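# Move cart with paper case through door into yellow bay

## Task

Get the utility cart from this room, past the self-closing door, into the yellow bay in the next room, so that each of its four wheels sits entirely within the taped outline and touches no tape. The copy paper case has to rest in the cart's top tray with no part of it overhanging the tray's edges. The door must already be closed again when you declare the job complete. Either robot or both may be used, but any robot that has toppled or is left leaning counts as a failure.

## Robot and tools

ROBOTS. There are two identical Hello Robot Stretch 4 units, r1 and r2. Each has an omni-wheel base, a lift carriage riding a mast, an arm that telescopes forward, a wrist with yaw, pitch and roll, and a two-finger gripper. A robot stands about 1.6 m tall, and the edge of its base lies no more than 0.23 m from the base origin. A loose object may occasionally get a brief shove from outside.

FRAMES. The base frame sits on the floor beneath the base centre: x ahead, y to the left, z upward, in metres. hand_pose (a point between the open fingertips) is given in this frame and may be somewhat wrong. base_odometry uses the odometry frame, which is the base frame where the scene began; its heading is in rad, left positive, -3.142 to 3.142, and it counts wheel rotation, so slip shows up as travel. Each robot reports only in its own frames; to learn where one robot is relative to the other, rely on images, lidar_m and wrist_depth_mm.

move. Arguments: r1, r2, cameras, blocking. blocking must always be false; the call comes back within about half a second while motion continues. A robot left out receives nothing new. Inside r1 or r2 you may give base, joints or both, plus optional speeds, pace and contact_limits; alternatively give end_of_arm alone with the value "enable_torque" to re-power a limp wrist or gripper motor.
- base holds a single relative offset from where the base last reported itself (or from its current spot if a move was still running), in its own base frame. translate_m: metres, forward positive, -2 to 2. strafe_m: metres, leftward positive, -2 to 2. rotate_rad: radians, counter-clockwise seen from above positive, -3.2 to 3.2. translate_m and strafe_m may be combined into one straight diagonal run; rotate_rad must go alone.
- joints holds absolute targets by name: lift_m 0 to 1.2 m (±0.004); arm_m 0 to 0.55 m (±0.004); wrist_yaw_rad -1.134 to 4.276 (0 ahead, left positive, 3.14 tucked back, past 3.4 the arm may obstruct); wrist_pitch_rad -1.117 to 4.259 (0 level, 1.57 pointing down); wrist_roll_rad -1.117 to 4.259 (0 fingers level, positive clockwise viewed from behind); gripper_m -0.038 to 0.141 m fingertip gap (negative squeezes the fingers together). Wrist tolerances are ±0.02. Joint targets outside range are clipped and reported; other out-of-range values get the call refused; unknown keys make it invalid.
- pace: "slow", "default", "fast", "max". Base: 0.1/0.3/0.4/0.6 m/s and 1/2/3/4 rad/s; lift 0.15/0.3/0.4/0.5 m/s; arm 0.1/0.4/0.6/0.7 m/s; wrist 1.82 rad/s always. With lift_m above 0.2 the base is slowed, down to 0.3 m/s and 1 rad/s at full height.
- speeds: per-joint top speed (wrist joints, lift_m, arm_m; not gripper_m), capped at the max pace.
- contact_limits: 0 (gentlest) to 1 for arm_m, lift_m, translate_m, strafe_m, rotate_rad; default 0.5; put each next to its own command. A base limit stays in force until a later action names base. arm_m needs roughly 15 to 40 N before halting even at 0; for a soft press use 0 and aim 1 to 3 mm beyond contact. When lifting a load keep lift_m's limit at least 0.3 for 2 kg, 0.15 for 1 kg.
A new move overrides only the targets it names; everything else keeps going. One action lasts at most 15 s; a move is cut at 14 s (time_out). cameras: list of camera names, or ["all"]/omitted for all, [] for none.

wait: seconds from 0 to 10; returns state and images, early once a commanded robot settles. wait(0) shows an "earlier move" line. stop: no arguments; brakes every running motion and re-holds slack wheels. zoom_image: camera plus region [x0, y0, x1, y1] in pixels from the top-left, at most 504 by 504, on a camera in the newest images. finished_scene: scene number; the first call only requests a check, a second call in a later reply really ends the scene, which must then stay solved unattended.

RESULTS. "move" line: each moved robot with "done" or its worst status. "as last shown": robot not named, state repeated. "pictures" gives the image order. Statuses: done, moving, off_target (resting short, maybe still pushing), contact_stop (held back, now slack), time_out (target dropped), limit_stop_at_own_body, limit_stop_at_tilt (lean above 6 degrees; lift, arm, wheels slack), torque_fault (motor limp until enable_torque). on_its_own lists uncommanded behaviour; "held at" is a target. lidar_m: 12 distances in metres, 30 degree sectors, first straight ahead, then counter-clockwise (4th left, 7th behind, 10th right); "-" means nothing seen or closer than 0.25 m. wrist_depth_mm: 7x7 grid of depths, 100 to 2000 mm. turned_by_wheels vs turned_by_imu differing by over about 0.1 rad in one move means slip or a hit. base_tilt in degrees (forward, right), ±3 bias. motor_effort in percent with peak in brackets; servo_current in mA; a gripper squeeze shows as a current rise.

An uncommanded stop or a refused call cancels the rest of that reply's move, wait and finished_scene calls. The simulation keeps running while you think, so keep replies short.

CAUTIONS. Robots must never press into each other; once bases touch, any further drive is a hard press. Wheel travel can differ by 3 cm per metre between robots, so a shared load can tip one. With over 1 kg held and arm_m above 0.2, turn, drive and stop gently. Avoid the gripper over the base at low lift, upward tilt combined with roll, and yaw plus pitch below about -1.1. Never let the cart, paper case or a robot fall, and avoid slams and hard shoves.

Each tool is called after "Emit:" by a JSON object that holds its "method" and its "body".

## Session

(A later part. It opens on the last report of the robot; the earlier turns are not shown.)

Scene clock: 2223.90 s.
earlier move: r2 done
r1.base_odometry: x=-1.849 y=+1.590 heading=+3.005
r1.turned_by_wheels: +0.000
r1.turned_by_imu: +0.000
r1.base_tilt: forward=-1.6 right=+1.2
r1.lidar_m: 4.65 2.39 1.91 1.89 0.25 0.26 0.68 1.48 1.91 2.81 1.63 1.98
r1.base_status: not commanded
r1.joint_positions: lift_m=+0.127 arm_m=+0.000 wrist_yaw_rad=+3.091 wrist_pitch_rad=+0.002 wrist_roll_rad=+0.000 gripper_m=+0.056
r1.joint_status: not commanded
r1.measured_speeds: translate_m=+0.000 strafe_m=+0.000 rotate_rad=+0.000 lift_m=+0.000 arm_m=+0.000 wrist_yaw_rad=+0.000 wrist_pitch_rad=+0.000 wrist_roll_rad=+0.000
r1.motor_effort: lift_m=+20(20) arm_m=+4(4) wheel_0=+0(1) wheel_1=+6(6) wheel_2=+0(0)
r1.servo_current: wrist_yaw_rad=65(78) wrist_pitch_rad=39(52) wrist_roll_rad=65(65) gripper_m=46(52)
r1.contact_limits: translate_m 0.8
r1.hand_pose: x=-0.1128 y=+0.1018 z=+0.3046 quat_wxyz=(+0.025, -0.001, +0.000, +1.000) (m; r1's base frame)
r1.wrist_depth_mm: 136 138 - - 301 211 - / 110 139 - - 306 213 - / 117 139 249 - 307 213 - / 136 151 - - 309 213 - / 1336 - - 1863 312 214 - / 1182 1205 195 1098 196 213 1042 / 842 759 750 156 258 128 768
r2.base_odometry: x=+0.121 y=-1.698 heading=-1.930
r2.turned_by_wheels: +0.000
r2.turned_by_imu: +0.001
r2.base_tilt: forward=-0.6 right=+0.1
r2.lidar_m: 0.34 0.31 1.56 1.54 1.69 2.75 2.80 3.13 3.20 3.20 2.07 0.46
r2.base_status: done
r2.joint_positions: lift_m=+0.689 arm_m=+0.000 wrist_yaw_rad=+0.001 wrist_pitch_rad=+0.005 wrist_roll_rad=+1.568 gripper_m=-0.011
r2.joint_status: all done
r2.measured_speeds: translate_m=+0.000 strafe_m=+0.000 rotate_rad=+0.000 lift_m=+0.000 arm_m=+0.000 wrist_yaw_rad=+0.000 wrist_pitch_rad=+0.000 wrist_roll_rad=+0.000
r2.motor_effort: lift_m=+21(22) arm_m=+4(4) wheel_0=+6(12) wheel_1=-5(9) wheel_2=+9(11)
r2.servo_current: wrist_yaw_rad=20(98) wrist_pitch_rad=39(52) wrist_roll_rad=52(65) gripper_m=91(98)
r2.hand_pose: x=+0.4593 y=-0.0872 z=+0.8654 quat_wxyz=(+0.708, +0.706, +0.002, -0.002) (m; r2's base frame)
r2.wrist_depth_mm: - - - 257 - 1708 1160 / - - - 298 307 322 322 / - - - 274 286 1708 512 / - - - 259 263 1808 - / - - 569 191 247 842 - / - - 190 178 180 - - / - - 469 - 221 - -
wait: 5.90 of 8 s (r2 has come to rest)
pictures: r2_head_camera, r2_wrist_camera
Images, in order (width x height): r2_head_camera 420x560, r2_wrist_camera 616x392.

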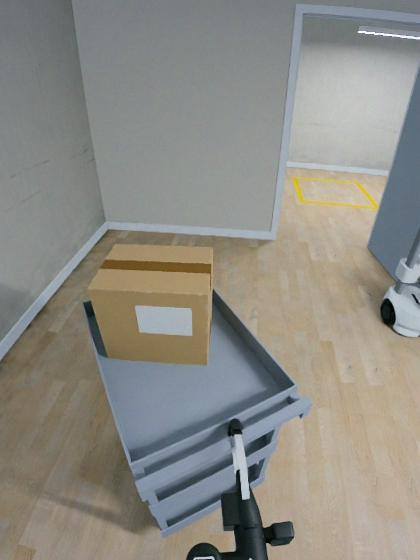

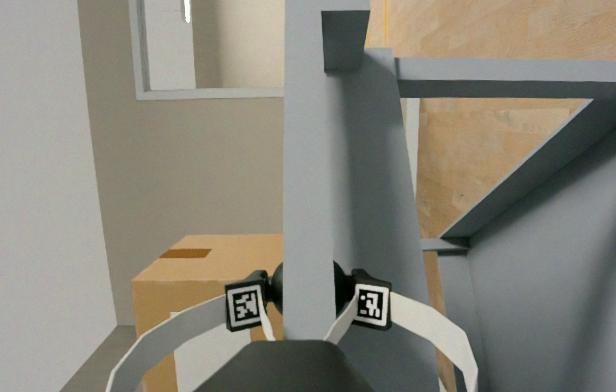

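Emit:
{"method": "move", "body": {"blocking": false, "r2": {"base": {"translate_m": 0.173, "strafe_m": -0.628}, "joints": {"wrist_yaw_rad": 0.87}, "speeds": {"wrist_yaw_rad": 0.13}, "pace": "slow"}, "cameras": []}}

Emit:
{"method": "wait", "body": {"seconds": 9, "cameras": ["r2_head_camera", "r2_wrist_camera"]}}

Scene clock: 2271.07 s.
move: r2 moving
r1.base_odometry: x=-1.849 y=+1.590 heading=+3.005
r1.turned_by_wheels: +0.000
r1.turned_by_imu: +0.000
r1.base_tilt: forward=-1.6 right=+1.3
r1.lidar_m: 4.66 2.38 1.92 1.89 0.25 0.25 0.72 1.50 1.91 2.82 1.62 2.00
r1.base_status: not commanded
r1.joint_positions: lift_m=+0.127 arm_m=+0.000 wrist_yaw_rad=+3.091 wrist_pitch_rad=+0.002 wrist_roll_rad=+0.000 gripper_m=+0.056
r1.joint_status: not commanded
r1.measured_speeds: translate_m=+0.000 strafe_m=+0.000 rotate_rad=+0.000 lift_m=+0.000 arm_m=+0.000 wrist_yaw_rad=+0.000 wrist_pitch_rad=+0.000 wrist_roll_rad=+0.000
r1.motor_effort: lift_m=+20(20) arm_m=+4(4) wheel_0=+0(0) wheel_1=+6(6) wheel_2=+0(0)
r1.servo_current: wrist_yaw_rad=46(59) wrist_pitch_rad=52(52) wrist_roll_rad=39(65) gripper_m=33(46)
r1.contact_limits: translate_m 0.8
r1.hand_pose: x=-0.1128 y=+0.1018 z=+0.3046 quat_wxyz=(+0.025, -0.001, +0.000, +1.000) (m; r1's base frame)
r1.wrist_depth_mm: 136 138 - - 301 212 - / 110 138 - - 307 212 - / 117 139 249 - 307 212 - / 136 151 - - 310 213 - / 1366 - - 1983 312 213 - / 1205 1205 194 1078 197 214 1042 / 854 750 759 155 257 128 778
r2.base_odometry: x=+0.108 y=-1.697 heading=-1.930
r2.turned_by_wheels: +0.000
r2.turned_by_imu: +0.000
r2.base_tilt: forward=-0.7 right=+0.0
r2.lidar_m: 0.32 0.35 1.56 1.54 1.73 2.77 2.80 3.13 3.21 3.17 2.04 0.44
r2.base_status: translate_m moving; strafe_m moving
r2.joint_positions: lift_m=+0.689 arm_m=+0.000 wrist_yaw_rad=+0.053 wrist_pitch_rad=+0.005 wrist_roll_rad=+1.568 gripper_m=-0.011
r2.joint_status: wrist_yaw_rad moving
r2.measured_speeds: translate_m=+0.013 strafe_m=-0.048 rotate_rad=+0.002 lift_m=+0.000 arm_m=+0.000 wrist_yaw_rad=+0.131 wrist_pitch_rad=+0.004 wrist_roll_rad=+0.005
r2.motor_effort: lift_m=+21(21) arm_m=+4(4) wheel_0=+8(10) wheel_1=-5(9) wheel_2=-8(8)
r2.servo_current: wrist_yaw_rad=59(72) wrist_pitch_rad=46(46) wrist_roll_rad=33(52) gripper_m=78(98)
r2.hand_pose: x=+0.4635 y=-0.0719 z=+0.8654 quat_wxyz=(+0.708, +0.706, +0.021, +0.017) (m; r2's base frame)
r2.wrist_depth_mm: - - - 237 - 1537 1138 / - - - 221 297 319 320 / - - - 206 272 1708 525 / - - - 196 255 788 - / - - 525 185 242 831 - / - - 187 172 182 - - / - - 477 - 221 - -
pictures: none
No camera images: "cameras" was empty.

Scene clock: 2278.33 s.
earlier move: r2 done
r1.base_odometry: x=-1.849 y=+1.590 heading=+3.005
r1.turned_by_wheels: +0.000
r1.turned_by_imu: +0.000
r1.base_tilt: forward=-1.6 right=+1.3
r1.lidar_m: 4.65 2.39 1.92 1.89 0.25 0.27 0.74 1.47 1.92 2.84 1.32 1.42
r1.base_status: not commanded
r1.joint_positions: lift_m=+0.127 arm_m=+0.000 wrist_yaw_rad=+3.091 wrist_pitch_rad=+0.002 wrist_roll_rad=+0.000 gripper_m=+0.056
r1.joint_status: not commanded
r1.measured_speeds: translate_m=+0.000 strafe_m=+0.000 rotate_rad=+0.000 lift_m=+0.000 arm_m=+0.000 wrist_yaw_rad=+0.000 wrist_pitch_rad=+0.000 wrist_roll_rad=+0.000
r1.motor_effort: lift_m=+20(20) arm_m=+4(4) wheel_0=+0(1) wheel_1=+6(6) wheel_2=+0(0)
r1.servo_current: wrist_yaw_rad=59(72) wrist_pitch_rad=46(52) wrist_roll_rad=52(72) gripper_m=46(52)
r1.contact_limits: translate_m 0.8
r1.hand_pose: x=-0.1128 y=+0.1018 z=+0.3046 quat_wxyz=(+0.025, -0.001, +0.000, +1.000) (m; r1's base frame)
r1.wrist_depth_mm: 136 138 - - 300 212 - / 110 139 - - 306 212 - / 117 139 249 - 307 212 - / 136 151 - - 310 213 - / 1366 - - 1921 314 213 - / 1182 1205 195 1098 196 214 1025 / 854 750 759 156 259 128 768
r2.base_odometry: x=-0.527 y=-1.640 heading=-1.930
r2.turned_by_wheels: +0.000
r2.turned_by_imu: +0.002
r2.base_tilt: forward=-0.7 right=+0.0
r2.lidar_m: 0.45 0.29 0.28 2.13 2.34 3.12 3.07 3.21 2.65 2.61 2.89 1.54
r2.base_status: done
r2.joint_positions: lift_m=+0.689 arm_m=+0.000 wrist_yaw_rad=+0.868 wrist_pitch_rad=+0.006 wrist_roll_rad=+1.569 gripper_m=-0.011
r2.joint_status: all done
r2.measured_speeds: translate_m=+0.000 strafe_m=+0.000 rotate_rad=+0.000 lift_m=+0.000 arm_m=+0.000 wrist_yaw_rad=+0.000 wrist_pitch_rad=+0.000 wrist_roll_rad=+0.000
r2.motor_effort: lift_m=+21(22) arm_m=+4(4) wheel_0=+6(12) wheel_1=-5(9) wheel_2=-4(11)
r2.servo_current: wrist_yaw_rad=46(104) wrist_pitch_rad=46(59) wrist_roll_rad=33(65) gripper_m=72(98)
r2.hand_pose: x=+0.4239 y=+0.1636 z=+0.8653 quat_wxyz=(+0.643, +0.640, +0.299, +0.296) (m; r2's base frame)
r2.wrist_depth_mm: - - - 202 267 274 277 / - - - 196 259 1661 1160 / - - - 190 252 1661 - / - - 574 185 246 854 - / - - 466 181 238 820 - / - - 188 175 181 - - / - 128 517 - 229 - -
wait: 7.27 of 9 s (r2 has come to rest)
pictures: r2_head_camera, r2_wrist_camera
Images, in order (width x height): r2_head_camera 420x560, r2_wrist_camera 616x392.

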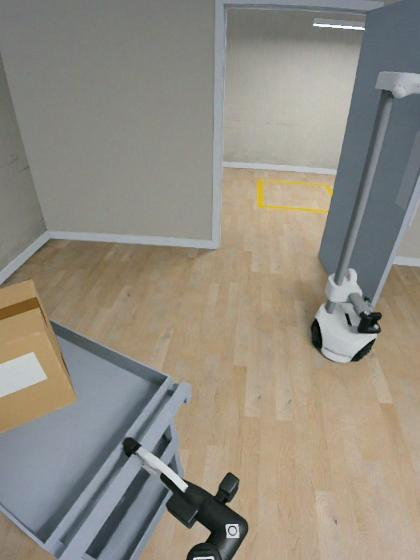

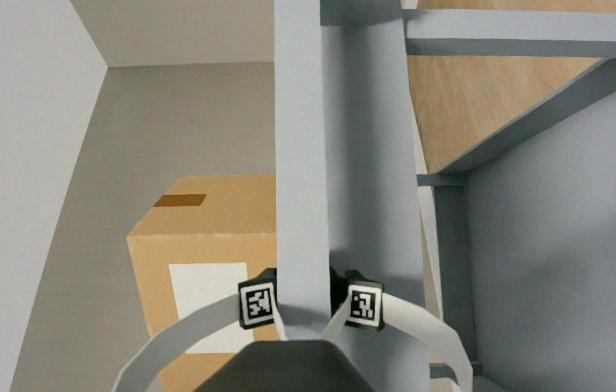

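Emit:
{"method": "move", "body": {"blocking": false, "cameras": ["r2_head_camera", "r2_wrist_camera"]}}

Scene clock: 2309.97 s.
r1.base_odometry: x=-1.849 y=+1.590 heading=+3.005
r1.turned_by_wheels: +0.000
r1.turned_by_imu: +0.000
r1.base_tilt: forward=-1.6 right=+1.2
r1.lidar_m: 4.66 2.39 1.91 1.88 0.25 0.26 0.71 1.47 1.91 2.83 1.29 1.44
r1.base_status: not commanded
r1.joint_positions: lift_m=+0.127 arm_m=+0.000 wrist_yaw_rad=+3.091 wrist_pitch_rad=+0.002 wrist_roll_rad=+0.000 gripper_m=+0.056
r1.joint_status: not commanded
r1.measured_speeds: translate_m=+0.000 strafe_m=+0.000 rotate_rad=+0.000 lift_m=+0.000 arm_m=+0.000 wrist_yaw_rad=+0.000 wrist_pitch_rad=+0.000 wrist_roll_rad=+0.000
r1.motor_effort: lift_m=+20(20) arm_m=+4(4) wheel_0=+0(1) wheel_1=+5(6) wheel_2=+0(0)
r1.servo_current: wrist_yaw_rad=59(72) wrist_pitch_rad=39(52) wrist_roll_rad=52(72) gripper_m=46(52)
r1.contact_limits: translate_m 0.8
r1.hand_pose: x=-0.1128 y=+0.1018 z=+0.3046 quat_wxyz=(+0.025, -0.001, +0.000, +1.000) (m; r1's base frame)
r1.wrist_depth_mm: 136 138 - - 301 211 - / 110 138 - - 307 212 - / 117 138 250 - 309 212 - / 137 151 - - 312 213 - / 1366 - - 1921 310 215 - / 1205 1182 195 1098 197 214 1042 / 842 750 759 156 258 127 768
r2.base_odometry: x=-0.527 y=-1.640 heading=-1.930
r2.turned_by_wheels: +0.000
r2.turned_by_imu: +0.000
r2.base_tilt: forward=-0.7 right=+0.1
r2.lidar_m: 0.46 0.29 0.29 2.11 2.33 3.10 3.08 3.19 2.63 2.60 2.92 1.52
r2.base_status: done
r2.joint_positions: lift_m=+0.689 arm_m=+0.000 wrist_yaw_rad=+0.868 wrist_pitch_rad=+0.006 wrist_roll_rad=+1.569 gripper_m=-0.011
r2.joint_status: all done
r2.measured_speeds: translate_m=+0.000 strafe_m=+0.000 rotate_rad=+0.000 lift_m=+0.000 arm_m=+0.000 wrist_yaw_rad=+0.000 wrist_pitch_rad=+0.000 wrist_roll_rad=+0.000
r2.motor_effort: lift_m=+21(22) arm_m=+4(4) wheel_0=+6(12) wheel_1=-5(9) wheel_2=-4(11)
r2.servo_current: wrist_yaw_rad=52(104) wrist_pitch_rad=46(59) wrist_roll_rad=39(65) gripper_m=65(98)
r2.hand_pose: x=+0.4239 y=+0.1636 z=+0.8653 quat_wxyz=(+0.643, +0.640, +0.299, +0.296) (m; r2's base frame)
r2.wrist_depth_mm: - - - 203 271 274 278 / - - - 197 260 1661 1160 / - - - 190 251 1618 - / - - 580 185 245 842 - / - - 469 181 238 831 - / - - 188 176 181 - - / - 128 517 - 229 - -
pictures: r2_head_camera, r2_wrist_camera
Images, in order (width x height): r2_head_camera 420x560, r2_wrist_camera 616x392.

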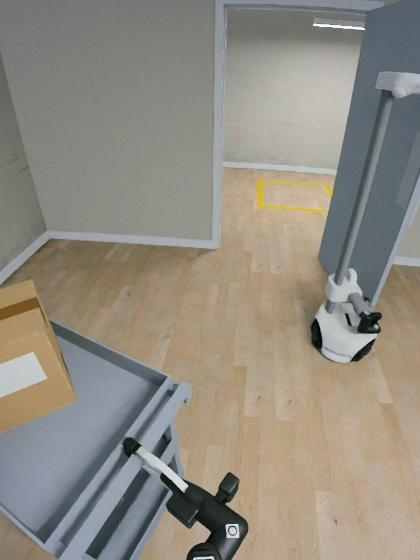

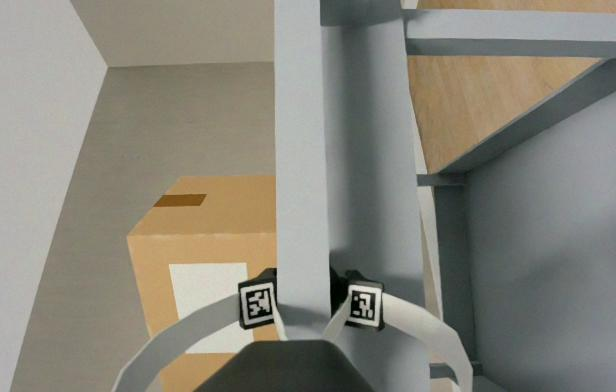

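Emit:
{"method": "move", "body": {"r2": {"base": {"rotate_rad": 0.742}, "joints": {"wrist_yaw_rad": -0.286}, "speeds": {"wrist_yaw_rad": 0.7}, "pace": "slow"}, "blocking": false, "cameras": []}}

Emit:
{"method": "wait", "body": {"seconds": 3, "cameras": ["r2_head_camera", "r2_wrist_camera"]}}

Scene clock: 2324.17 s.
move: r2 moving
r1.base_odometry: x=-1.849 y=+1.590 heading=+3.005
r1.turned_by_wheels: +0.000
r1.turned_by_imu: +0.000
r1.base_tilt: forward=-1.6 right=+1.3
r1.lidar_m: 4.66 2.42 1.91 1.90 0.25 0.27 0.70 1.47 1.92 2.83 1.30 1.44
r1.base_status: not commanded
r1.joint_positions: lift_m=+0.127 arm_m=+0.000 wrist_yaw_rad=+3.091 wrist_pitch_rad=+0.002 wrist_roll_rad=+0.000 gripper_m=+0.056
r1.joint_status: not commanded
r1.measured_speeds: translate_m=+0.000 strafe_m=+0.000 rotate_rad=+0.000 lift_m=+0.000 arm_m=+0.000 wrist_yaw_rad=+0.000 wrist_pitch_rad=+0.000 wrist_roll_rad=+0.000
r1.motor_effort: lift_m=+19(20) arm_m=+4(4) wheel_0=+0(1) wheel_1=+6(6) wheel_2=+0(0)
r1.servo_current: wrist_yaw_rad=59(59) wrist_pitch_rad=39(46) wrist_roll_rad=33(52) gripper_m=39(46)
r1.contact_limits: translate_m 0.8
r1.hand_pose: x=-0.1128 y=+0.1018 z=+0.3046 quat_wxyz=(+0.025, -0.001, +0.000, +1.000) (m; r1's base frame)
r1.wrist_depth_mm: 136 138 - - 300 212 - / 110 138 - - 306 212 - / 117 139 249 - 309 213 - / 136 151 - - 309 213 - / 1366 - - 1983 312 213 - / 1205 1205 195 1078 196 214 1042 / 854 750 750 155 258 128 778
r2.base_odometry: x=-0.527 y=-1.639 heading=-1.805
r2.turned_by_wheels: +0.125
r2.turned_by_imu: +0.122
r2.base_tilt: forward=-0.7 right=+0.1
r2.lidar_m: 0.44 0.27 0.41 2.15 2.52 3.07 3.07 2.93 2.62 2.63 1.61 1.51
r2.base_status: rotate_rad moving
r2.joint_positions: lift_m=+0.689 arm_m=+0.000 wrist_yaw_rad=+0.595 wrist_pitch_rad=+0.006 wrist_roll_rad=+1.569 gripper_m=-0.011
r2.joint_status: wrist_yaw_rad moving
r2.measured_speeds: translate_m=+0.000 strafe_m=+0.000 rotate_rad=+0.481 lift_m=+0.000 arm_m=+0.000 wrist_yaw_rad=-0.789 wrist_pitch_rad=+0.000 wrist_roll_rad=+0.000
r2.motor_effort: lift_m=+21(21) arm_m=+4(4) wheel_0=-3(5) wheel_1=-7(7) wheel_2=-10(10)
r2.servo_current: wrist_yaw_rad=65(241) wrist_pitch_rad=46(46) wrist_roll_rad=39(59) gripper_m=72(78)
r2.hand_pose: x=+0.4587 y=+0.0894 z=+0.8653 quat_wxyz=(+0.677, +0.675, +0.209, +0.206) (m; r2's base frame)
r2.wrist_depth_mm: - - - 243 - 1537 1098 / - - - 222 297 319 317 / - - - 209 276 1708 504 / - - - 196 256 798 - / - - 535 186 243 831 - / - 466 187 175 182 - - / - 477 473 - 222 - -
pictures: none
No camera images: "cameras" was empty.

Scene clock: 2326.30 s.
earlier move: r2 done
r1.base_odometry: x=-1.849 y=+1.590 heading=+3.005
r1.turned_by_wheels: +0.000
r1.turned_by_imu: +0.000
r1.base_tilt: forward=-1.6 right=+1.3
r1.lidar_m: 4.67 2.38 1.93 1.88 0.25 0.25 0.71 1.47 1.91 2.83 1.33 1.46
r1.base_status: not commanded
r1.joint_positions: lift_m=+0.127 arm_m=+0.000 wrist_yaw_rad=+3.091 wrist_pitch_rad=+0.002 wrist_roll_rad=+0.000 gripper_m=+0.056
r1.joint_status: not commanded
r1.measured_speeds: translate_m=+0.000 strafe_m=+0.000 rotate_rad=+0.000 lift_m=+0.000 arm_m=+0.000 wrist_yaw_rad=+0.000 wrist_pitch_rad=+0.000 wrist_roll_rad=+0.000
r1.motor_effort: lift_m=+20(20) arm_m=+4(4) wheel_0=+0(1) wheel_1=+6(6) wheel_2=+0(0)
r1.servo_current: wrist_yaw_rad=59(65) wrist_pitch_rad=33(52) wrist_roll_rad=46(65) gripper_m=39(46)
r1.contact_limits: translate_m 0.8
r1.hand_pose: x=-0.1128 y=+0.1018 z=+0.3046 quat_wxyz=(+0.025, -0.001, +0.000, +1.000) (m; r1's base frame)
r1.wrist_depth_mm: 136 138 - - 301 211 - / 110 139 - - 307 212 - / 117 139 249 - 307 213 - / 136 151 - - 309 213 - / 1366 - - 1921 312 213 - / 1182 1205 194 1098 197 215 1025 / 854 750 759 156 257 128 778
r2.base_odometry: x=-0.527 y=-1.640 heading=-1.188
r2.turned_by_wheels: +0.617
r2.turned_by_imu: +0.599
r2.base_tilt: forward=-0.7 right=+0.1
r2.lidar_m: 0.30 0.61 2.17 2.69 3.07 3.14 2.88 2.61 2.65 1.53 1.54 0.44
r2.base_status: done
r2.joint_positions: lift_m=+0.689 arm_m=+0.000 wrist_yaw_rad=-0.289 wrist_pitch_rad=+0.006 wrist_roll_rad=+1.569 gripper_m=-0.011
r2.joint_status: all done
r2.measured_speeds: translate_m=+0.000 strafe_m=+0.000 rotate_rad=+0.000 lift_m=+0.000 arm_m=+0.000 wrist_yaw_rad=+0.000 wrist_pitch_rad=+0.000 wrist_roll_rad=+0.000
r2.motor_effort: lift_m=+21(22) arm_m=-3(4) wheel_0=-1(17) wheel_1=-3(9) wheel_2=+0(18)
r2.servo_current: wrist_yaw_rad=52(585) wrist_pitch_rad=39(52) wrist_roll_rad=52(59) gripper_m=65(78)
r2.hand_pose: x=+0.4224 y=-0.1660 z=+0.8653 quat_wxyz=(+0.700, +0.699, -0.100, -0.104) (m; r2's base frame)
r2.wrist_depth_mm: - - - - - 1661 1182 / - - - 317 345 1537 1118 / - - - 298 314 1499 442 / - - - 264 274 1661 512 / - - - 189 249 750 - / - - 439 172 182 - - / - 439 - - 215 - -
wait: 2.13 of 3 s (r2 has come to rest)
pictures: r2_head_camera, r2_wrist_camera
Images, in order (width x height): r2_head_camera 420x560, r2_wrist_camera 616x392.

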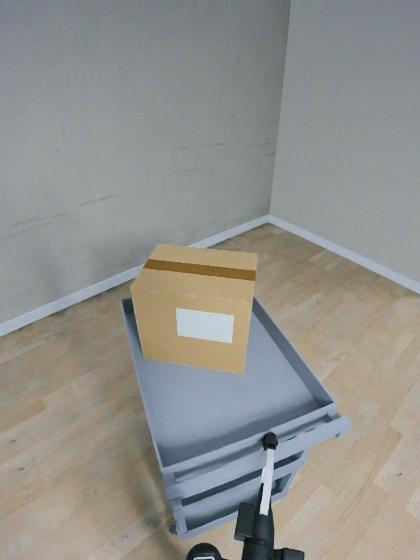

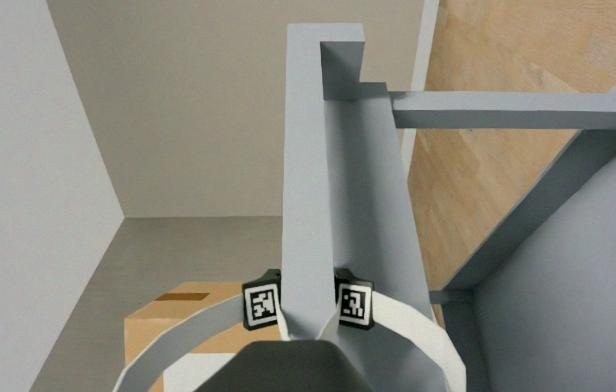

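Emit:
{"method": "move", "body": {"r2": {"base": {"translate_m": 0.027, "strafe_m": -0.350}, "joints": {"wrist_yaw_rad": 0.29}, "speeds": {"wrist_yaw_rad": 0.155}, "pace": "slow"}, "blocking": false, "cameras": []}}

Emit:
{"method": "wait", "body": {"seconds": 6, "cameras": ["r2_head_camera", "r2_wrist_camera"]}}

Scene clock: 2361.50 s.
move: r2 moving
r1.base_odometry: x=-1.849 y=+1.590 heading=+3.005
r1.turned_by_wheels: +0.000
r1.turned_by_imu: +0.000
r1.base_tilt: forward=-1.6 right=+1.3
r1.lidar_m: 4.66 2.40 1.91 1.89 0.25 0.25 0.71 1.47 1.92 2.83 1.32 1.49
r1.base_status: not commanded
r1.joint_positions: lift_m=+0.127 arm_m=+0.000 wrist_yaw_rad=+3.091 wrist_pitch_rad=+0.002 wrist_roll_rad=+0.000 gripper_m=+0.056
r1.joint_status: not commanded
r1.measured_speeds: translate_m=+0.000 strafe_m=+0.000 rotate_rad=+0.000 lift_m=+0.000 arm_m=+0.000 wrist_yaw_rad=+0.000 wrist_pitch_rad=+0.000 wrist_roll_rad=+0.000
r1.motor_effort: lift_m=+20(20) arm_m=+4(4) wheel_0=+0(1) wheel_1=+6(6) wheel_2=+0(0)
r1.servo_current: wrist_yaw_rad=59(59) wrist_pitch_rad=39(52) wrist_roll_rad=52(65) gripper_m=39(39)
r1.contact_limits: translate_m 0.8
r1.hand_pose: x=-0.1128 y=+0.1018 z=+0.3046 quat_wxyz=(+0.025, -0.001, +0.000, +1.000) (m; r1's base frame)
r1.wrist_depth_mm: 136 138 - - 301 211 - / 110 138 - - 306 212 - / 117 139 248 - 306 212 - / 137 151 - - 310 213 - / 1366 - - 1983 310 213 - / 1205 1205 195 1078 196 214 1025 / 842 741 759 156 256 128 768
r2.base_odometry: x=-0.540 y=-1.645 heading=-1.189
r2.turned_by_wheels: -0.001
r2.turned_by_imu: +0.000
r2.base_tilt: forward=-0.7 right=+0.1
r2.lidar_m: 0.28 0.46 2.18 2.72 3.10 3.12 2.85 2.61 2.64 1.53 1.54 0.44
r2.base_status: translate_m moving; strafe_m moving
r2.joint_positions: lift_m=+0.689 arm_m=+0.000 wrist_yaw_rad=-0.234 wrist_pitch_rad=+0.006 wrist_roll_rad=+1.569 gripper_m=-0.011
r2.joint_status: wrist_yaw_rad moving
r2.measured_speeds: translate_m=+0.004 strafe_m=-0.055 rotate_rad=+0.002 lift_m=+0.000 arm_m=+0.000 wrist_yaw_rad=+0.171 wrist_pitch_rad=+0.000 wrist_roll_rad=+0.000
r2.motor_effort: lift_m=+21(22) arm_m=-3(4) wheel_0=+7(10) wheel_1=-9(9) wheel_2=-9(10)
r2.servo_current: wrist_yaw_rad=85(130) wrist_pitch_rad=39(52) wrist_roll_rad=46(65) gripper_m=72(72)
r2.hand_pose: x=+0.4311 y=-0.1520 z=+0.8653 quat_wxyz=(+0.703, +0.702, -0.081, -0.085) (m; r2's base frame)
r2.wrist_depth_mm: - - - 289 - 1661 1160 / - - - 319 336 1499 1118 / - - - 293 304 1576 1160 / - - - 210 272 1708 517 / - - - 187 248 741 - / - - 439 172 182 - - / - - - - 215 - -
pictures: none
No camera images: "cameras" was empty.

Scene clock: 2365.70 s.
earlier move: r2 done
r1.base_odometry: x=-1.849 y=+1.590 heading=+3.005
r1.turned_by_wheels: +0.000
r1.turned_by_imu: +0.000
r1.base_tilt: forward=-1.6 right=+1.3
r1.lidar_m: 4.65 2.39 1.92 1.90 0.25 0.25 0.70 1.46 1.93 2.83 1.16 1.15
r1.base_status: not commanded
r1.joint_positions: lift_m=+0.127 arm_m=+0.000 wrist_yaw_rad=+3.091 wrist_pitch_rad=+0.002 wrist_roll_rad=+0.000 gripper_m=+0.056
r1.joint_status: not commanded
r1.measured_speeds: translate_m=+0.000 strafe_m=+0.000 rotate_rad=+0.000 lift_m=+0.000 arm_m=+0.000 wrist_yaw_rad=+0.000 wrist_pitch_rad=+0.000 wrist_roll_rad=+0.000
r1.motor_effort: lift_m=+20(20) arm_m=+4(4) wheel_0=+0(1) wheel_1=+6(6) wheel_2=+0(0)
r1.servo_current: wrist_yaw_rad=52(78) wrist_pitch_rad=33(52) wrist_roll_rad=46(72) gripper_m=39(46)
r1.contact_limits: translate_m 0.8
r1.hand_pose: x=-0.1128 y=+0.1018 z=+0.3046 quat_wxyz=(+0.025, -0.001, +0.000, +1.000) (m; r1's base frame)
r1.wrist_depth_mm: 136 138 - - 301 212 - / 110 138 - - 306 213 - / 117 139 248 - 307 213 - / 136 151 - - 310 213 - / 1366 - - 1921 310 213 - / 1160 1182 194 1098 196 214 1025 / 854 759 759 156 257 127 768
r2.base_odometry: x=-0.842 y=-1.795 heading=-1.188
r2.turned_by_wheels: +0.000
r2.turned_by_imu: +0.001
r2.base_tilt: forward=-0.6 right=+0.1
r2.lidar_m: 0.35 0.31 2.36 2.93 3.38 3.42 2.63 2.43 2.47 1.20 1.19 0.54
r2.base_status: done
r2.joint_positions: lift_m=+0.689 arm_m=+0.000 wrist_yaw_rad=+0.292 wrist_pitch_rad=+0.006 wrist_roll_rad=+1.569 gripper_m=-0.011
r2.joint_status: all done
r2.measured_speeds: translate_m=+0.000 strafe_m=+0.000 rotate_rad=+0.000 lift_m=+0.000 arm_m=+0.000 wrist_yaw_rad=+0.000 wrist_pitch_rad=+0.000 wrist_roll_rad=+0.000
r2.motor_effort: lift_m=+21(22) arm_m=-4(4) wheel_0=+3(13) wheel_1=-5(9) wheel_2=-3(10)
r2.servo_current: wrist_yaw_rad=52(130) wrist_pitch_rad=52(52) wrist_roll_rad=59(65) gripper_m=65(72)
r2.hand_pose: x=+0.4722 y=-0.0007 z=+0.8653 quat_wxyz=(+0.701, +0.699, +0.105, +0.101) (m; r2's base frame)
r2.wrist_depth_mm: - - - 246 - 1576 1118 / - - - 221 294 320 319 / - - - 206 270 1618 504 / - - - 196 259 1708 - / - - 508 185 244 842 - / - - 187 176 182 - - / - 484 - - 223 - -
wait: 4.20 of 6 s (r2 has come to rest)
pictures: r2_head_camera, r2_wrist_camera
Images, in order (width x height): r2_head_camera 420x560, r2_wrist_camera 616x392.

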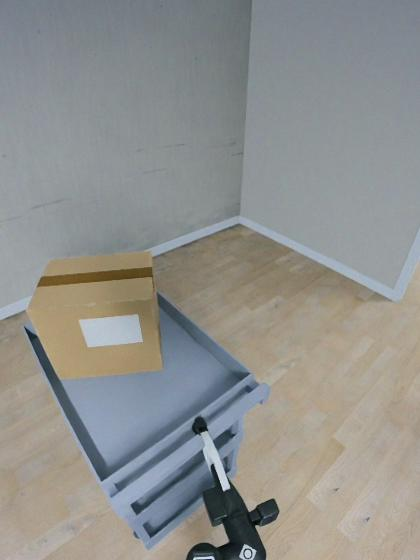

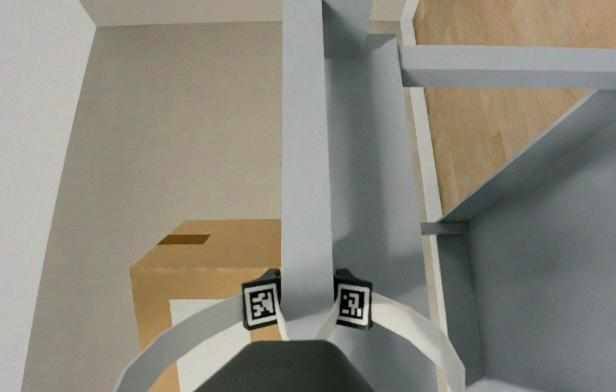

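Emit:
{"method": "move", "body": {"r2": {"base": {"translate_m": 0.124, "strafe_m": -0.350}, "joints": {"wrist_yaw_rad": 0.87}, "speeds": {"wrist_yaw_rad": 0.15}, "pace": "slow"}, "blocking": false, "cameras": []}}

Emit:
{"method": "wait", "body": {"seconds": 7, "cameras": ["r2_head_camera", "r2_wrist_camera"]}}

Scene clock: 2373.73 s.
move: r2 moving
r1.base_odometry: x=-1.849 y=+1.590 heading=+3.005
r1.turned_by_wheels: +0.000
r1.turned_by_imu: +0.000
r1.base_tilt: forward=-1.6 right=+1.3
r1.lidar_m: 4.66 2.41 1.93 1.89 0.25 0.27 0.74 1.45 1.92 2.83 1.17 1.17
r1.base_status: not commanded
r1.joint_positions: lift_m=+0.127 arm_m=+0.000 wrist_yaw_rad=+3.091 wrist_pitch_rad=+0.002 wrist_roll_rad=+0.000 gripper_m=+0.056
r1.joint_status: not commanded
r1.measured_speeds: translate_m=+0.000 strafe_m=+0.000 rotate_rad=+0.000 lift_m=+0.000 arm_m=+0.000 wrist_yaw_rad=+0.000 wrist_pitch_rad=+0.000 wrist_roll_rad=+0.000
r1.motor_effort: lift_m=+20(20) arm_m=+4(4) wheel_0=+0(1) wheel_1=+6(6) wheel_2=+0(0)
r1.servo_current: wrist_yaw_rad=46(59) wrist_pitch_rad=39(46) wrist_roll_rad=46(59) gripper_m=39(52)
r1.contact_limits: translate_m 0.8
r1.hand_pose: x=-0.1128 y=+0.1018 z=+0.3046 quat_wxyz=(+0.025, -0.001, +0.000, +1.000) (m; r1's base frame)
r1.wrist_depth_mm: 136 138 - - 300 211 - / 110 139 - - 309 213 - / 117 139 249 - 307 213 - / 137 151 - - 310 213 - / 1366 - - 1983 314 213 - / 1182 1160 195 1098 196 215 1042 / 854 750 759 155 258 127 768
r2.base_odometry: x=-0.851 y=-1.803 heading=-1.189
r2.turned_by_wheels: -0.001
r2.turned_by_imu: +0.000
r2.base_tilt: forward=-0.7 right=+0.1
r2.lidar_m: 0.36 0.31 2.34 2.96 3.40 3.42 2.68 2.43 2.45 1.20 1.19 0.54
r2.base_status: translate_m moving; strafe_m moving
r2.joint_positions: lift_m=+0.689 arm_m=+0.000 wrist_yaw_rad=+0.348 wrist_pitch_rad=+0.006 wrist_roll_rad=+1.569 gripper_m=-0.011
r2.joint_status: wrist_yaw_rad moving
r2.measured_speeds: translate_m=+0.016 strafe_m=-0.048 rotate_rad=+0.000 lift_m=+0.000 arm_m=+0.000 wrist_yaw_rad=+0.146 wrist_pitch_rad=+0.000 wrist_roll_rad=+0.000
r2.motor_effort: lift_m=+21(21) arm_m=-4(4) wheel_0=+3(11) wheel_1=-7(9) wheel_2=-10(10)
r2.servo_current: wrist_yaw_rad=59(78) wrist_pitch_rad=46(46) wrist_roll_rad=33(46) gripper_m=65(72)
r2.hand_pose: x=+0.4718 y=+0.0160 z=+0.8653 quat_wxyz=(+0.698, +0.695, +0.124, +0.120) (m; r2's base frame)
r2.wrist_depth_mm: - - - 227 297 1397 1118 / - - - 213 286 1499 1118 / - - - 204 267 1661 504 / - - - 194 256 809 - / - - 480 184 242 842 - / - - 187 175 181 - - / - 500 - - 225 - -
pictures: none
No camera images: "cameras" was empty.

Scene clock: 2378.20 s.
earlier move: r2 done
r1.base_odometry: x=-1.849 y=+1.590 heading=+3.005
r1.turned_by_wheels: +0.000
r1.turned_by_imu: +0.000
r1.base_tilt: forward=-1.6 right=+1.3
r1.lidar_m: 4.65 2.37 1.93 1.89 0.25 0.25 0.72 1.50 1.90 2.84 0.90 0.80
r1.base_status: not commanded
r1.joint_positions: lift_m=+0.127 arm_m=+0.000 wrist_yaw_rad=+3.091 wrist_pitch_rad=+0.002 wrist_roll_rad=+0.000 gripper_m=+0.056
r1.joint_status: not commanded
r1.measured_speeds: translate_m=+0.000 strafe_m=+0.000 rotate_rad=+0.000 lift_m=+0.000 arm_m=+0.000 wrist_yaw_rad=+0.000 wrist_pitch_rad=+0.000 wrist_roll_rad=+0.000
r1.motor_effort: lift_m=+20(20) arm_m=+4(4) wheel_0=+0(1) wheel_1=+6(6) wheel_2=+0(0)
r1.servo_current: wrist_yaw_rad=65(72) wrist_pitch_rad=39(52) wrist_roll_rad=39(65) gripper_m=52(52)
r1.contact_limits: translate_m 0.8
r1.hand_pose: x=-0.1128 y=+0.1018 z=+0.3046 quat_wxyz=(+0.025, -0.001, +0.000, +1.000) (m; r1's base frame)
r1.wrist_depth_mm: 136 138 - - 301 212 - / 110 138 - - 307 213 - / 117 139 248 - 307 213 - / 136 151 - - 310 213 - / 1336 - - 1921 312 214 - / 1182 1229 195 1078 197 214 1025 / 854 750 759 156 258 127 768
r2.base_odometry: x=-1.120 y=-2.040 heading=-1.189
r2.turned_by_wheels: +0.000
r2.turned_by_imu: +0.001
r2.base_tilt: forward=-0.7 right=+0.1
r2.lidar_m: 0.48 0.32 0.30 3.05 3.73 3.78 2.52 2.29 2.33 0.83 0.82 2.17
r2.base_status: done
r2.joint_positions: lift_m=+0.689 arm_m=+0.000 wrist_yaw_rad=+0.868 wrist_pitch_rad=+0.006 wrist_roll_rad=+1.569 gripper_m=-0.011
r2.joint_status: all done
r2.measured_speeds: translate_m=+0.000 strafe_m=+0.000 rotate_rad=+0.000 lift_m=+0.000 arm_m=+0.000 wrist_yaw_rad=+0.000 wrist_pitch_rad=+0.000 wrist_roll_rad=+0.000
r2.motor_effort: lift_m=+21(22) arm_m=-4(4) wheel_0=+4(13) wheel_1=-6(9) wheel_2=-5(11)
r2.servo_current: wrist_yaw_rad=46(117) wrist_pitch_rad=46(52) wrist_roll_rad=39(59) gripper_m=65(78)
r2.hand_pose: x=+0.4240 y=+0.1635 z=+0.8653 quat_wxyz=(+0.643, +0.640, +0.299, +0.296) (m; r2's base frame)
r2.wrist_depth_mm: - - - 191 255 273 264 / - - - 189 249 1661 1160 / - - - 185 245 820 - / - - 521 182 242 842 - / - - 473 180 238 - - / - - 500 177 183 - - / - - 549 - 232 - -
wait: 4.47 of 7 s (r2 has come to rest)
pictures: r2_head_camera, r2_wrist_camera
Images, in order (width x height): r2_head_camera 420x560, r2_wrist_camera 616x392.

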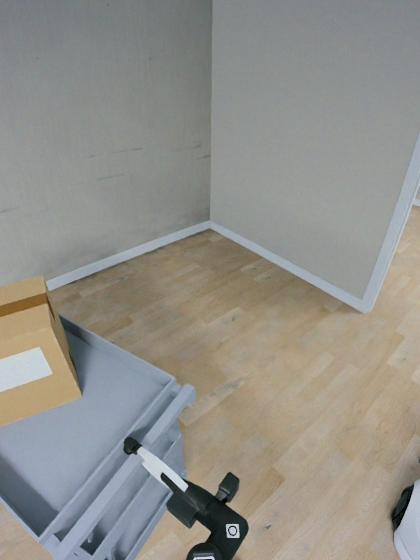

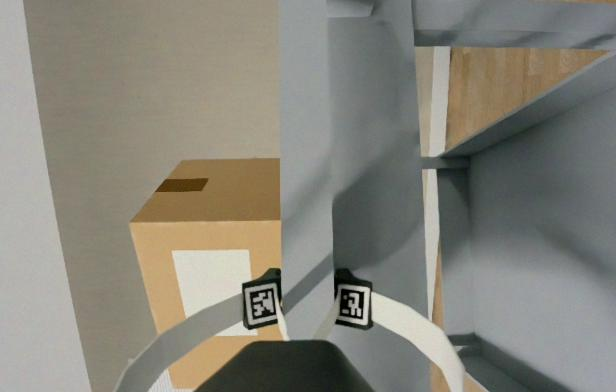

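Emit:
{"method": "wait", "body": {"seconds": 0, "cameras": ["r2_head_left_camera", "r2_head_right_camera", "r1_head_camera", "r1_head_left_camera", "r1_head_right_camera"]}}

Scene clock: 2414.03 s.
r1.base_odometry: x=-1.849 y=+1.590 heading=+3.005
r1.turned_by_wheels: +0.000
r1.turned_by_imu: +0.000
r1.base_tilt: forward=-1.6 right=+1.3
r1.lidar_m: 4.67 2.40 1.93 1.89 0.25 0.26 0.72 1.45 1.91 2.84 0.91 0.81
r1.base_status: not commanded
r1.joint_positions: lift_m=+0.127 arm_m=+0.000 wrist_yaw_rad=+3.091 wrist_pitch_rad=+0.002 wrist_roll_rad=+0.000 gripper_m=+0.056
r1.joint_status: not commanded
r1.measured_speeds: translate_m=+0.000 strafe_m=+0.000 rotate_rad=+0.000 lift_m=+0.000 arm_m=+0.000 wrist_yaw_rad=+0.000 wrist_pitch_rad=+0.000 wrist_roll_rad=+0.000
r1.motor_effort: lift_m=+20(20) arm_m=+4(4) wheel_0=+0(1) wheel_1=+6(6) wheel_2=+0(0)
r1.servo_current: wrist_yaw_rad=59(72) wrist_pitch_rad=52(52) wrist_roll_rad=52(65) gripper_m=46(52)
r1.contact_limits: translate_m 0.8
r1.hand_pose: x=-0.1128 y=+0.1018 z=+0.3046 quat_wxyz=(+0.025, -0.001, +0.000, +1.000) (m; r1's base frame)
r1.wrist_depth_mm: 136 138 - - 303 212 - / 110 139 - - 306 212 - / 117 138 249 - 309 212 - / 136 151 - - 310 213 - / 1336 - - 1983 312 213 - / 1182 1182 195 1098 197 214 1042 / 854 759 759 156 257 127 778
r2.base_odometry: x=-1.120 y=-2.040 heading=-1.189
r2.turned_by_wheels: +0.000
r2.turned_by_imu: +0.000
r2.base_tilt: forward=-0.7 right=+0.1
r2.lidar_m: 0.47 0.30 0.31 3.06 3.71 3.78 2.55 2.30 2.34 0.82 0.83 2.18
r2.base_status: done
r2.joint_positions: lift_m=+0.689 arm_m=+0.000 wrist_yaw_rad=+0.868 wrist_pitch_rad=+0.006 wrist_roll_rad=+1.569 gripper_m=-0.011
r2.joint_status: all done
r2.measured_speeds: translate_m=+0.000 strafe_m=+0.000 rotate_rad=+0.000 lift_m=+0.000 arm_m=+0.000 wrist_yaw_rad=+0.000 wrist_pitch_rad=+0.000 wrist_roll_rad=+0.000
r2.motor_effort: lift_m=+21(22) arm_m=-4(4) wheel_0=+4(13) wheel_1=-6(9) wheel_2=-5(11)
r2.servo_current: wrist_yaw_rad=46(117) wrist_pitch_rad=39(52) wrist_roll_rad=46(59) gripper_m=59(78)
r2.hand_pose: x=+0.4240 y=+0.1635 z=+0.8653 quat_wxyz=(+0.643, +0.640, +0.299, +0.296) (m; r2's base frame)
r2.wrist_depth_mm: - - - 191 254 273 263 / - - - 189 250 1708 1160 / - - - 185 246 820 - / - - 525 181 242 842 - / - - 473 179 239 - - / - - 492 177 182 - - / - - 544 - 231 - -
pictures: r1_head_camera, r1_head_left_camera, r1_head_right_camera, r2_head_left_camera, r2_head_right_camera
Images, in order (width x height): r1_head_camera 420x560, r1_head_left_camera 420x672, r1_head_right_camera 420x672, r2_head_left_camera 420x672, r2_head_right_camera 420x672.

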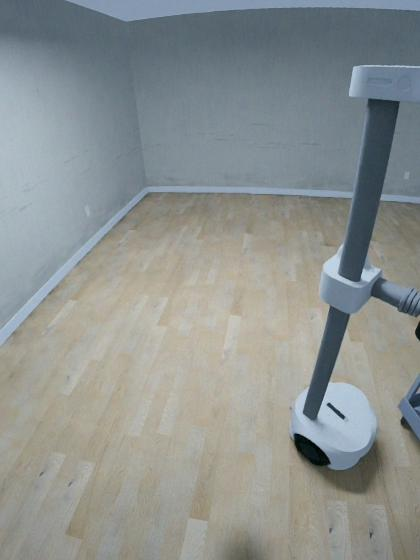

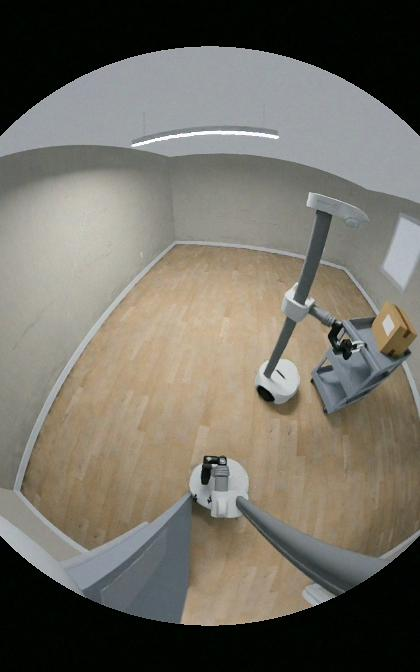

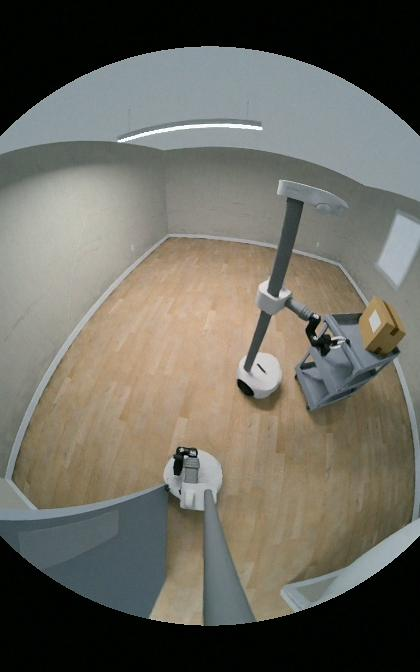

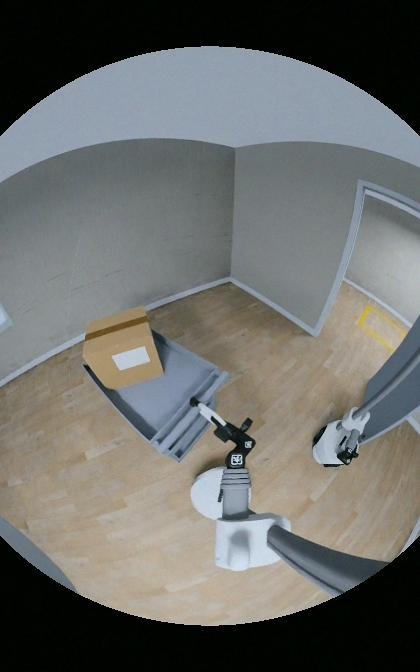

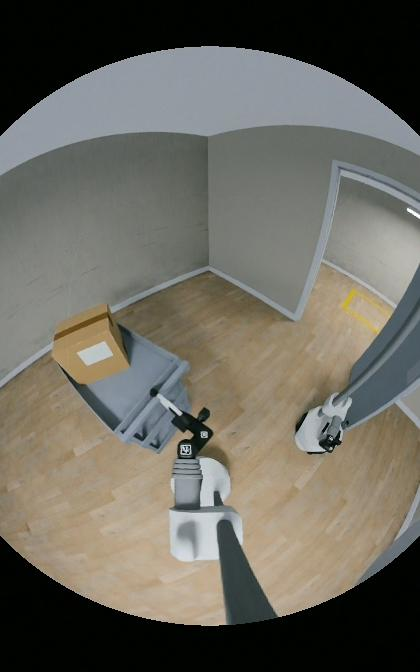

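Emit:
{"method": "move", "body": {"r2": {"base": {"rotate_rad": 0.742}, "joints": {"wrist_yaw_rad": -0.286}, "speeds": {"wrist_yaw_rad": 0.7}, "pace": "slow"}, "blocking": false, "cameras": []}}

Emit:
{"method": "wait", "body": {"seconds": 4, "cameras": ["r2_head_camera", "r2_wrist_camera"]}}

Scene clock: 2457.30 s.
move: r2 moving
r1.base_odometry: x=-1.849 y=+1.590 heading=+3.005
r1.turned_by_wheels: +0.000
r1.turned_by_imu: +0.000
r1.base_tilt: forward=-1.6 right=+1.3
r1.lidar_m: 4.65 2.36 1.91 1.91 0.25 0.25 0.72 1.49 1.94 2.84 0.88 0.83
r1.base_status: not commanded
r1.joint_positions: lift_m=+0.127 arm_m=+0.000 wrist_yaw_rad=+3.091 wrist_pitch_rad=+0.002 wrist_roll_rad=+0.000 gripper_m=+0.056
r1.joint_status: not commanded
r1.measured_speeds: translate_m=+0.000 strafe_m=+0.000 rotate_rad=+0.000 lift_m=+0.000 arm_m=+0.000 wrist_yaw_rad=+0.000 wrist_pitch_rad=+0.000 wrist_roll_rad=+0.000
r1.motor_effort: lift_m=+20(20) arm_m=+4(4) wheel_0=+0(0) wheel_1=+6(6) wheel_2=+0(0)
r1.servo_current: wrist_yaw_rad=46(52) wrist_pitch_rad=39(46) wrist_roll_rad=52(59) gripper_m=46(46)
r1.contact_limits: translate_m 0.8
r1.hand_pose: x=-0.1128 y=+0.1018 z=+0.3046 quat_wxyz=(+0.025, -0.001, +0.000, +1.000) (m; r1's base frame)
r1.wrist_depth_mm: 136 138 - - 301 211 - / 110 138 - - 306 211 - / 117 139 248 - 309 212 - / 136 150 - - 307 213 - / 1397 - - 1921 312 213 - / 1205 1205 194 1098 197 213 1042 / 842 750 750 156 258 127 768
r2.base_odometry: x=-1.120 y=-2.040 heading=-1.063
r2.turned_by_wheels: +0.126
r2.turned_by_imu: +0.123
r2.base_tilt: forward=-0.7 right=+0.1
r2.lidar_m: 0.45 0.29 0.43 3.45 3.70 3.34 2.42 2.31 2.40 0.80 0.86 2.17
r2.base_status: rotate_rad moving
r2.joint_positions: lift_m=+0.689 arm_m=+0.000 wrist_yaw_rad=+0.595 wrist_pitch_rad=+0.006 wrist_roll_rad=+1.569 gripper_m=-0.011
r2.joint_status: wrist_yaw_rad moving
r2.measured_speeds: translate_m=+0.000 strafe_m=-0.001 rotate_rad=+0.486 lift_m=+0.000 arm_m=+0.000 wrist_yaw_rad=-0.783 wrist_pitch_rad=+0.000 wrist_roll_rad=+0.000
r2.motor_effort: lift_m=+21(21) arm_m=-4(4) wheel_0=-5(6) wheel_1=-5(9) wheel_2=-11(11)
r2.servo_current: wrist_yaw_rad=91(228) wrist_pitch_rad=39(46) wrist_roll_rad=52(59) gripper_m=65(72)
r2.hand_pose: x=+0.4587 y=+0.0893 z=+0.8653 quat_wxyz=(+0.677, +0.675, +0.209, +0.206) (m; r2's base frame)
r2.wrist_depth_mm: - - - 225 294 1366 1060 / - - - 211 279 1499 1098 / - - - 203 265 1708 535 / - - - 194 255 831 - / - - 477 184 243 842 - / - - 466 176 183 - - / - - - - 225 - -
pictures: none
No camera images: "cameras" was empty.

Scene clock: 2459.30 s.
earlier move: r2 done
r1.base_odometry: x=-1.849 y=+1.590 heading=+3.005
r1.turned_by_wheels: +0.000
r1.turned_by_imu: +0.000
r1.base_tilt: forward=-1.6 right=+1.3
r1.lidar_m: 4.64 2.39 1.92 1.89 0.25 0.25 0.73 1.47 1.93 2.82 1.03 0.80
r1.base_status: not commanded
r1.joint_positions: lift_m=+0.127 arm_m=+0.000 wrist_yaw_rad=+3.091 wrist_pitch_rad=+0.002 wrist_roll_rad=+0.000 gripper_m=+0.056
r1.joint_status: not commanded
r1.measured_speeds: translate_m=+0.000 strafe_m=+0.000 rotate_rad=+0.000 lift_m=+0.000 arm_m=+0.000 wrist_yaw_rad=+0.000 wrist_pitch_rad=+0.000 wrist_roll_rad=+0.000
r1.motor_effort: lift_m=+20(20) arm_m=+4(4) wheel_0=+0(1) wheel_1=+6(6) wheel_2=+0(0)
r1.servo_current: wrist_yaw_rad=33(59) wrist_pitch_rad=46(52) wrist_roll_rad=33(65) gripper_m=46(46)
r1.contact_limits: translate_m 0.8
r1.hand_pose: x=-0.1128 y=+0.1018 z=+0.3046 quat_wxyz=(+0.025, -0.001, +0.000, +1.000) (m; r1's base frame)
r1.wrist_depth_mm: 136 138 - - 301 212 - / 110 138 - - 307 212 - / 117 139 249 - 309 213 - / 137 150 - - 310 213 - / 1366 - - 1983 312 214 - / 1182 1205 195 1078 197 213 1042 / 854 759 759 156 257 128 759
r2.base_odometry: x=-1.120 y=-2.040 heading=-0.447
r2.turned_by_wheels: +0.616
r2.turned_by_imu: +0.599
r2.base_tilt: forward=-0.7 right=+0.0
r2.lidar_m: 0.29 2.61 3.77 3.71 3.09 2.38 2.29 2.50 0.80 2.18 2.24 0.43
r2.base_status: done
r2.joint_positions: lift_m=+0.689 arm_m=+0.000 wrist_yaw_rad=-0.289 wrist_pitch_rad=+0.006 wrist_roll_rad=+1.569 gripper_m=-0.011
r2.joint_status: all done
r2.measured_speeds: translate_m=+0.000 strafe_m=+0.000 rotate_rad=+0.000 lift_m=+0.000 arm_m=+0.000 wrist_yaw_rad=+0.000 wrist_pitch_rad=+0.000 wrist_roll_rad=+0.000
r2.motor_effort: lift_m=+21(22) arm_m=-4(4) wheel_0=+0(16) wheel_1=-4(9) wheel_2=+0(18)
r2.servo_current: wrist_yaw_rad=46(520) wrist_pitch_rad=46(52) wrist_roll_rad=39(65) gripper_m=65(72)
r2.hand_pose: x=+0.4224 y=-0.1661 z=+0.8653 quat_wxyz=(+0.700, +0.699, -0.100, -0.104) (m; r2's base frame)
r2.wrist_depth_mm: - - - 287 - 1661 1160 / - - - 317 332 342 1098 / - - - 285 309 1576 1205 / - - - 263 271 1661 525 / - - - 187 250 759 - / - - 439 173 182 - - / - 445 - - 216 - -
wait: 2.00 of 4 s (r2 has come to rest)
pictures: r2_head_camera, r2_wrist_camera
Images, in order (width x height): r2_head_camera 420x560, r2_wrist_camera 616x392.

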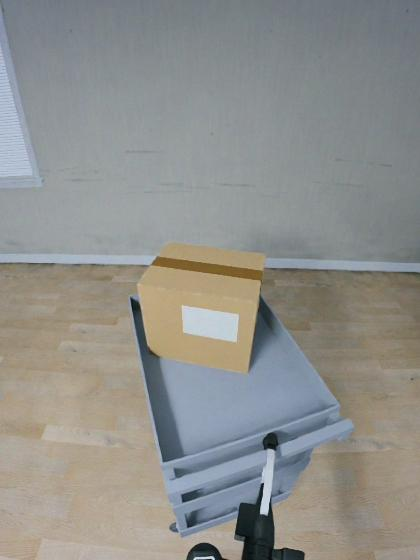

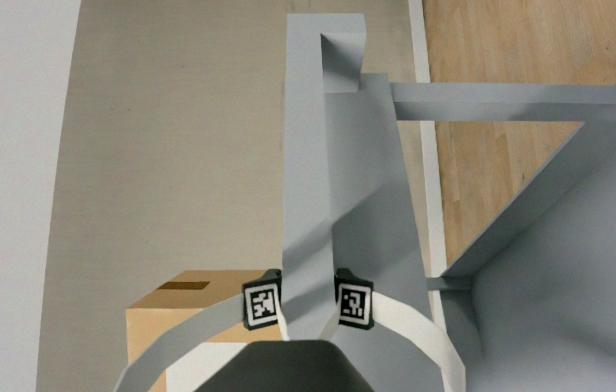

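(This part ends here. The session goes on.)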